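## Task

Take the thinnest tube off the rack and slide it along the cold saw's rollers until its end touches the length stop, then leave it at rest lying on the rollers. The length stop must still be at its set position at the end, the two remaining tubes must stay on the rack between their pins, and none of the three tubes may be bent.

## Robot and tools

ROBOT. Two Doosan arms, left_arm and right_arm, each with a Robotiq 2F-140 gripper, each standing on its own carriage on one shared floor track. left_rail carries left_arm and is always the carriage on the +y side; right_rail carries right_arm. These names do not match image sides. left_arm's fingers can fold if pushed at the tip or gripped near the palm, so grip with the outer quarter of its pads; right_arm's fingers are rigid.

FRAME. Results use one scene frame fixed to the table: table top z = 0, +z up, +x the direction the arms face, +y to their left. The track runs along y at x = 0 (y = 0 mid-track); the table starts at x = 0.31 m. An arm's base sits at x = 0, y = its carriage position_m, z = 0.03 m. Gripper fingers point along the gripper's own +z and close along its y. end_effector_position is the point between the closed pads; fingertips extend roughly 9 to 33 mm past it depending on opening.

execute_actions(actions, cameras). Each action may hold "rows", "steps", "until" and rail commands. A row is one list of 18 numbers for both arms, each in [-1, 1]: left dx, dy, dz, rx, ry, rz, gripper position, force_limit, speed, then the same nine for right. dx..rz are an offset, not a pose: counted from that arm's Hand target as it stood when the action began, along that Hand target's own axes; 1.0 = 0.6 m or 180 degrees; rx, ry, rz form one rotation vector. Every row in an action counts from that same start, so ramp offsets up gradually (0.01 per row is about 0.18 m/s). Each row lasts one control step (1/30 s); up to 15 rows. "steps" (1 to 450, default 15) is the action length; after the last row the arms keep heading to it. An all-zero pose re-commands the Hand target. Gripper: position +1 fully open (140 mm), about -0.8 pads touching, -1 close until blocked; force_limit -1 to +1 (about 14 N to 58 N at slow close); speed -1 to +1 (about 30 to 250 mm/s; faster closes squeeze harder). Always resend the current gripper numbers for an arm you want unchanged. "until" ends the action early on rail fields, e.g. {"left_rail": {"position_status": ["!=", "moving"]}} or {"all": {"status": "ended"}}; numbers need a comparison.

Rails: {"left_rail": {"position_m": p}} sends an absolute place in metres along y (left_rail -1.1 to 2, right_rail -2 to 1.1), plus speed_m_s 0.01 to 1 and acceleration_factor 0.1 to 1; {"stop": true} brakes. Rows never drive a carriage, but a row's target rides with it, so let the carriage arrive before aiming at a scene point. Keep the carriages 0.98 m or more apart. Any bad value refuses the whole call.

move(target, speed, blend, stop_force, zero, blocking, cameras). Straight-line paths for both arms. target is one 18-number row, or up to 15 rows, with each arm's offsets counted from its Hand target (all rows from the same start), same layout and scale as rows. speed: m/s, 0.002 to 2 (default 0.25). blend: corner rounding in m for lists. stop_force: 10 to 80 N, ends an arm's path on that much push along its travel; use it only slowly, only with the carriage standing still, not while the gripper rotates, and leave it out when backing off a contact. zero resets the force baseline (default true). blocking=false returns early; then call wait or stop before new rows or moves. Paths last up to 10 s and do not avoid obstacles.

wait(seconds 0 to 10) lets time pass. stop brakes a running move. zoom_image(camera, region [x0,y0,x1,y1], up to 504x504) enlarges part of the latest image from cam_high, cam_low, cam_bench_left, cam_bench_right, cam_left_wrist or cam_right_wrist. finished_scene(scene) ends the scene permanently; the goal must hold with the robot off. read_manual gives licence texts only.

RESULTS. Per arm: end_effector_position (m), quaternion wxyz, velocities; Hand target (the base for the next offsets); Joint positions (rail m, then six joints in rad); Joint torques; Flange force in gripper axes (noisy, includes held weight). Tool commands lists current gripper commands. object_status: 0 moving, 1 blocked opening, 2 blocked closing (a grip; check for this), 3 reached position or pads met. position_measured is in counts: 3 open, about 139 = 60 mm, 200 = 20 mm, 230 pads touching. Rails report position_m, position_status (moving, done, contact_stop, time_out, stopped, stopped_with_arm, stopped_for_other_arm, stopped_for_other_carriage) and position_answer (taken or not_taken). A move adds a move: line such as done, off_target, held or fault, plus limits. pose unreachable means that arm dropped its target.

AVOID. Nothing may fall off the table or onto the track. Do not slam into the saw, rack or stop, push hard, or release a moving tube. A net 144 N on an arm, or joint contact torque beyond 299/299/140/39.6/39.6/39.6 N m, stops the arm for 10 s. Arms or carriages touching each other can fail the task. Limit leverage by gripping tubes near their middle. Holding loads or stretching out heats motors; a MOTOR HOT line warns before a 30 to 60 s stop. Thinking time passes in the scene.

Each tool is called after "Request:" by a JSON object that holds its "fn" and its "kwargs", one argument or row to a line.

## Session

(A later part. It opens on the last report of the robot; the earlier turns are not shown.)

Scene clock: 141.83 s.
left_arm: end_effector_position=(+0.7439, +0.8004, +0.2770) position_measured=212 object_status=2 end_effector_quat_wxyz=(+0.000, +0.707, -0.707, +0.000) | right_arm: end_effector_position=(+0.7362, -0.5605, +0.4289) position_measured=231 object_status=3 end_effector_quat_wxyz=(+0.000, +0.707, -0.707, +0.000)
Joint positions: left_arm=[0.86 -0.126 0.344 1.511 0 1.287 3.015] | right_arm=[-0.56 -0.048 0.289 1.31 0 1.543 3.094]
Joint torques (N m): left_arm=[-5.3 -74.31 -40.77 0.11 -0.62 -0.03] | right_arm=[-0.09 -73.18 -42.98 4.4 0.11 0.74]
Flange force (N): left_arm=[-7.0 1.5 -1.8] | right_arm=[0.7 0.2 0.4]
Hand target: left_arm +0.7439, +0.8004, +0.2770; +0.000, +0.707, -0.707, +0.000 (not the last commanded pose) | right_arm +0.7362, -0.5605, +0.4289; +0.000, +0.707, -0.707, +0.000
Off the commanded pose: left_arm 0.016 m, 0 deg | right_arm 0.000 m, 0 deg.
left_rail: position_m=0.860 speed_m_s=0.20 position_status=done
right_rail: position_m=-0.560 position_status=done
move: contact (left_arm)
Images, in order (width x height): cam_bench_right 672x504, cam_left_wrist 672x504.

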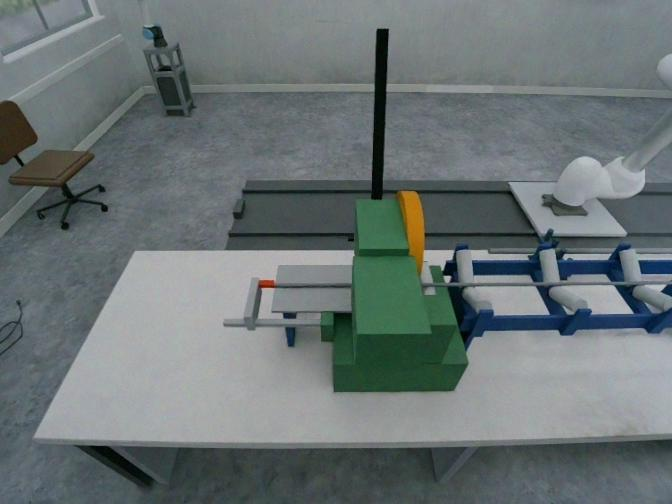

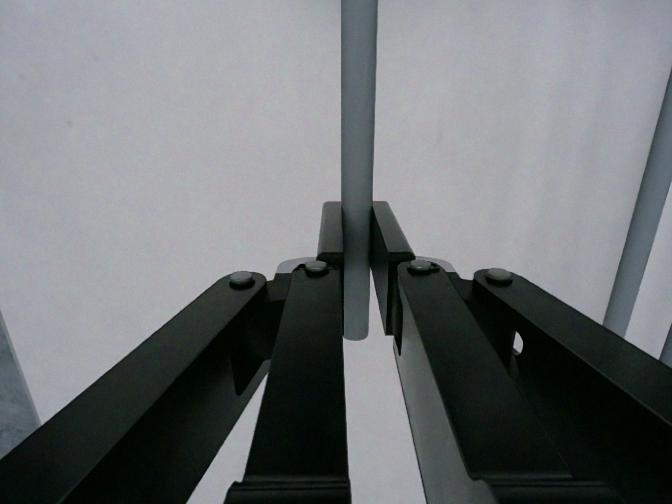

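Request:
{"fn": "move", "kwargs": {
  "target": [
    [0,0,-0.003,0,0,0,-1,-1,-0.95,0,0,0,0,0,0,-1,-0.6,-0.8],
    [0,0,-0.003,0,0,0,-0.42,-1,-0.95,0,0,0,0,0,0,-1,-0.6,-0.8],
    [0,0,-0.22,0,0,0,-0.42,-1,-0.95,0,0,0,0,0,0,-1,-0.6,-0.8]
  ],
  "speed": [0.01,0.1,0.1],
  "cameras": ["cam_bench_right","cam_high","cam_left_wrist"]
}}

Request:
{"fn": "zoom_image", "kwargs": {
  "camera": "cam_bench_right",
  "region": [220, 240, 370, 340]
}}

Scene clock: 149.50 s.
left_arm: end_effector_position=(+0.7439, +0.8004, +0.4092) position_measured=182 object_status=3 end_effector_quat_wxyz=(+0.000, +0.707, -0.707, +0.000) | right_arm: end_effector_position=(+0.7362, -0.5605, +0.4289) position_measured=231 object_status=3 end_effector_quat_wxyz=(+0.000, +0.707, -0.707, +0.000)
Joint positions: left_arm=[0.86 -0.126 0.307 1.321 0 1.514 3.015] | right_arm=[-0.56 -0.048 0.289 1.31 0 1.543 3.094]
Joint torques (N m): left_arm=[3.49 -75.72 -44.35 4.31 -0.06 0.01] | right_arm=[0.75 -73.3 -42.85 4.43 0.13 0.69]
Flange force (N): left_arm=[4.7 2.2 3.2] | right_arm=[1.6 -0.5 0.4]
Hand target: left_arm +0.7440, +0.8004, +0.4090; +0.000, +0.707, -0.707, +0.000 | right_arm +0.7362, -0.5605, +0.4289; +0.000, +0.707, -0.707, +0.000
Off the commanded pose: left_arm 0.000 m, 0 deg | right_arm 0.000 m, 0 deg.
left_rail: position_m=0.860 speed_m_s=0.20 position_status=done
right_rail: position_m=-0.560 position_status=done
move: done
Images, in order (width x height): cam_high 672x504, cam_bench_right 672x504, cam_left_wrist 672x504.

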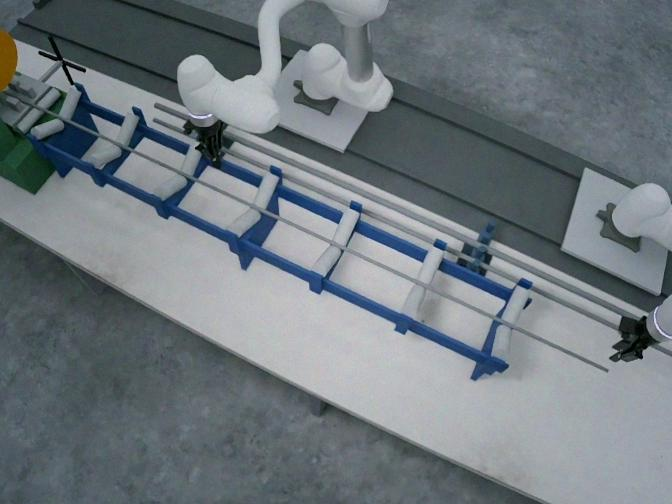

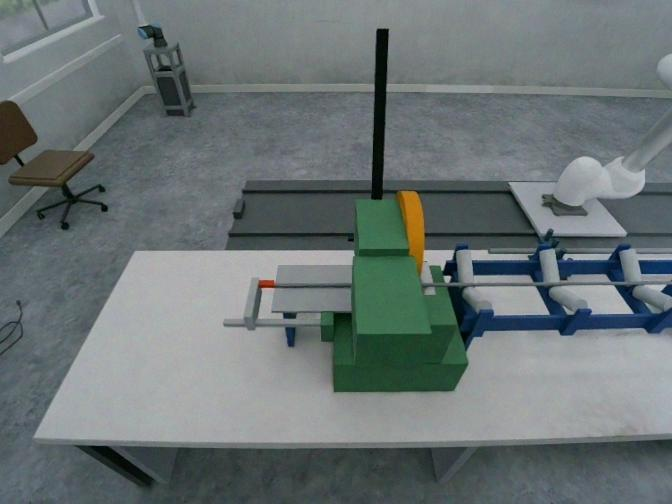

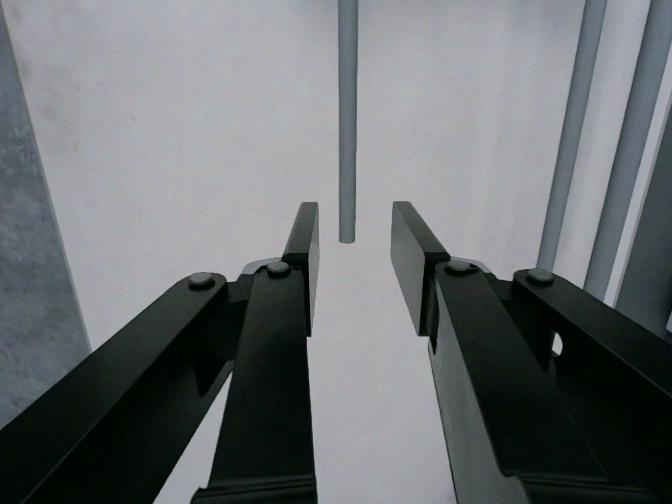

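Scaled by 3.360 from the camera's 672x504 image, which has a finer 960x720 frame.

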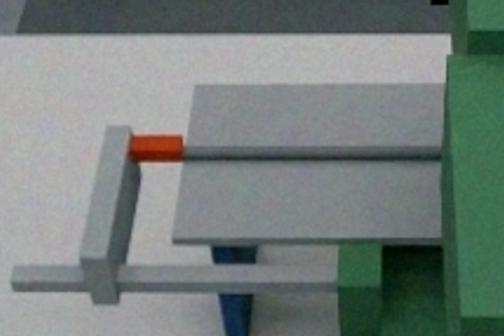

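Request:
{"fn": "finished_scene", "kwargs": {
  "scene": 3
}}

The scene is finished: the task was done.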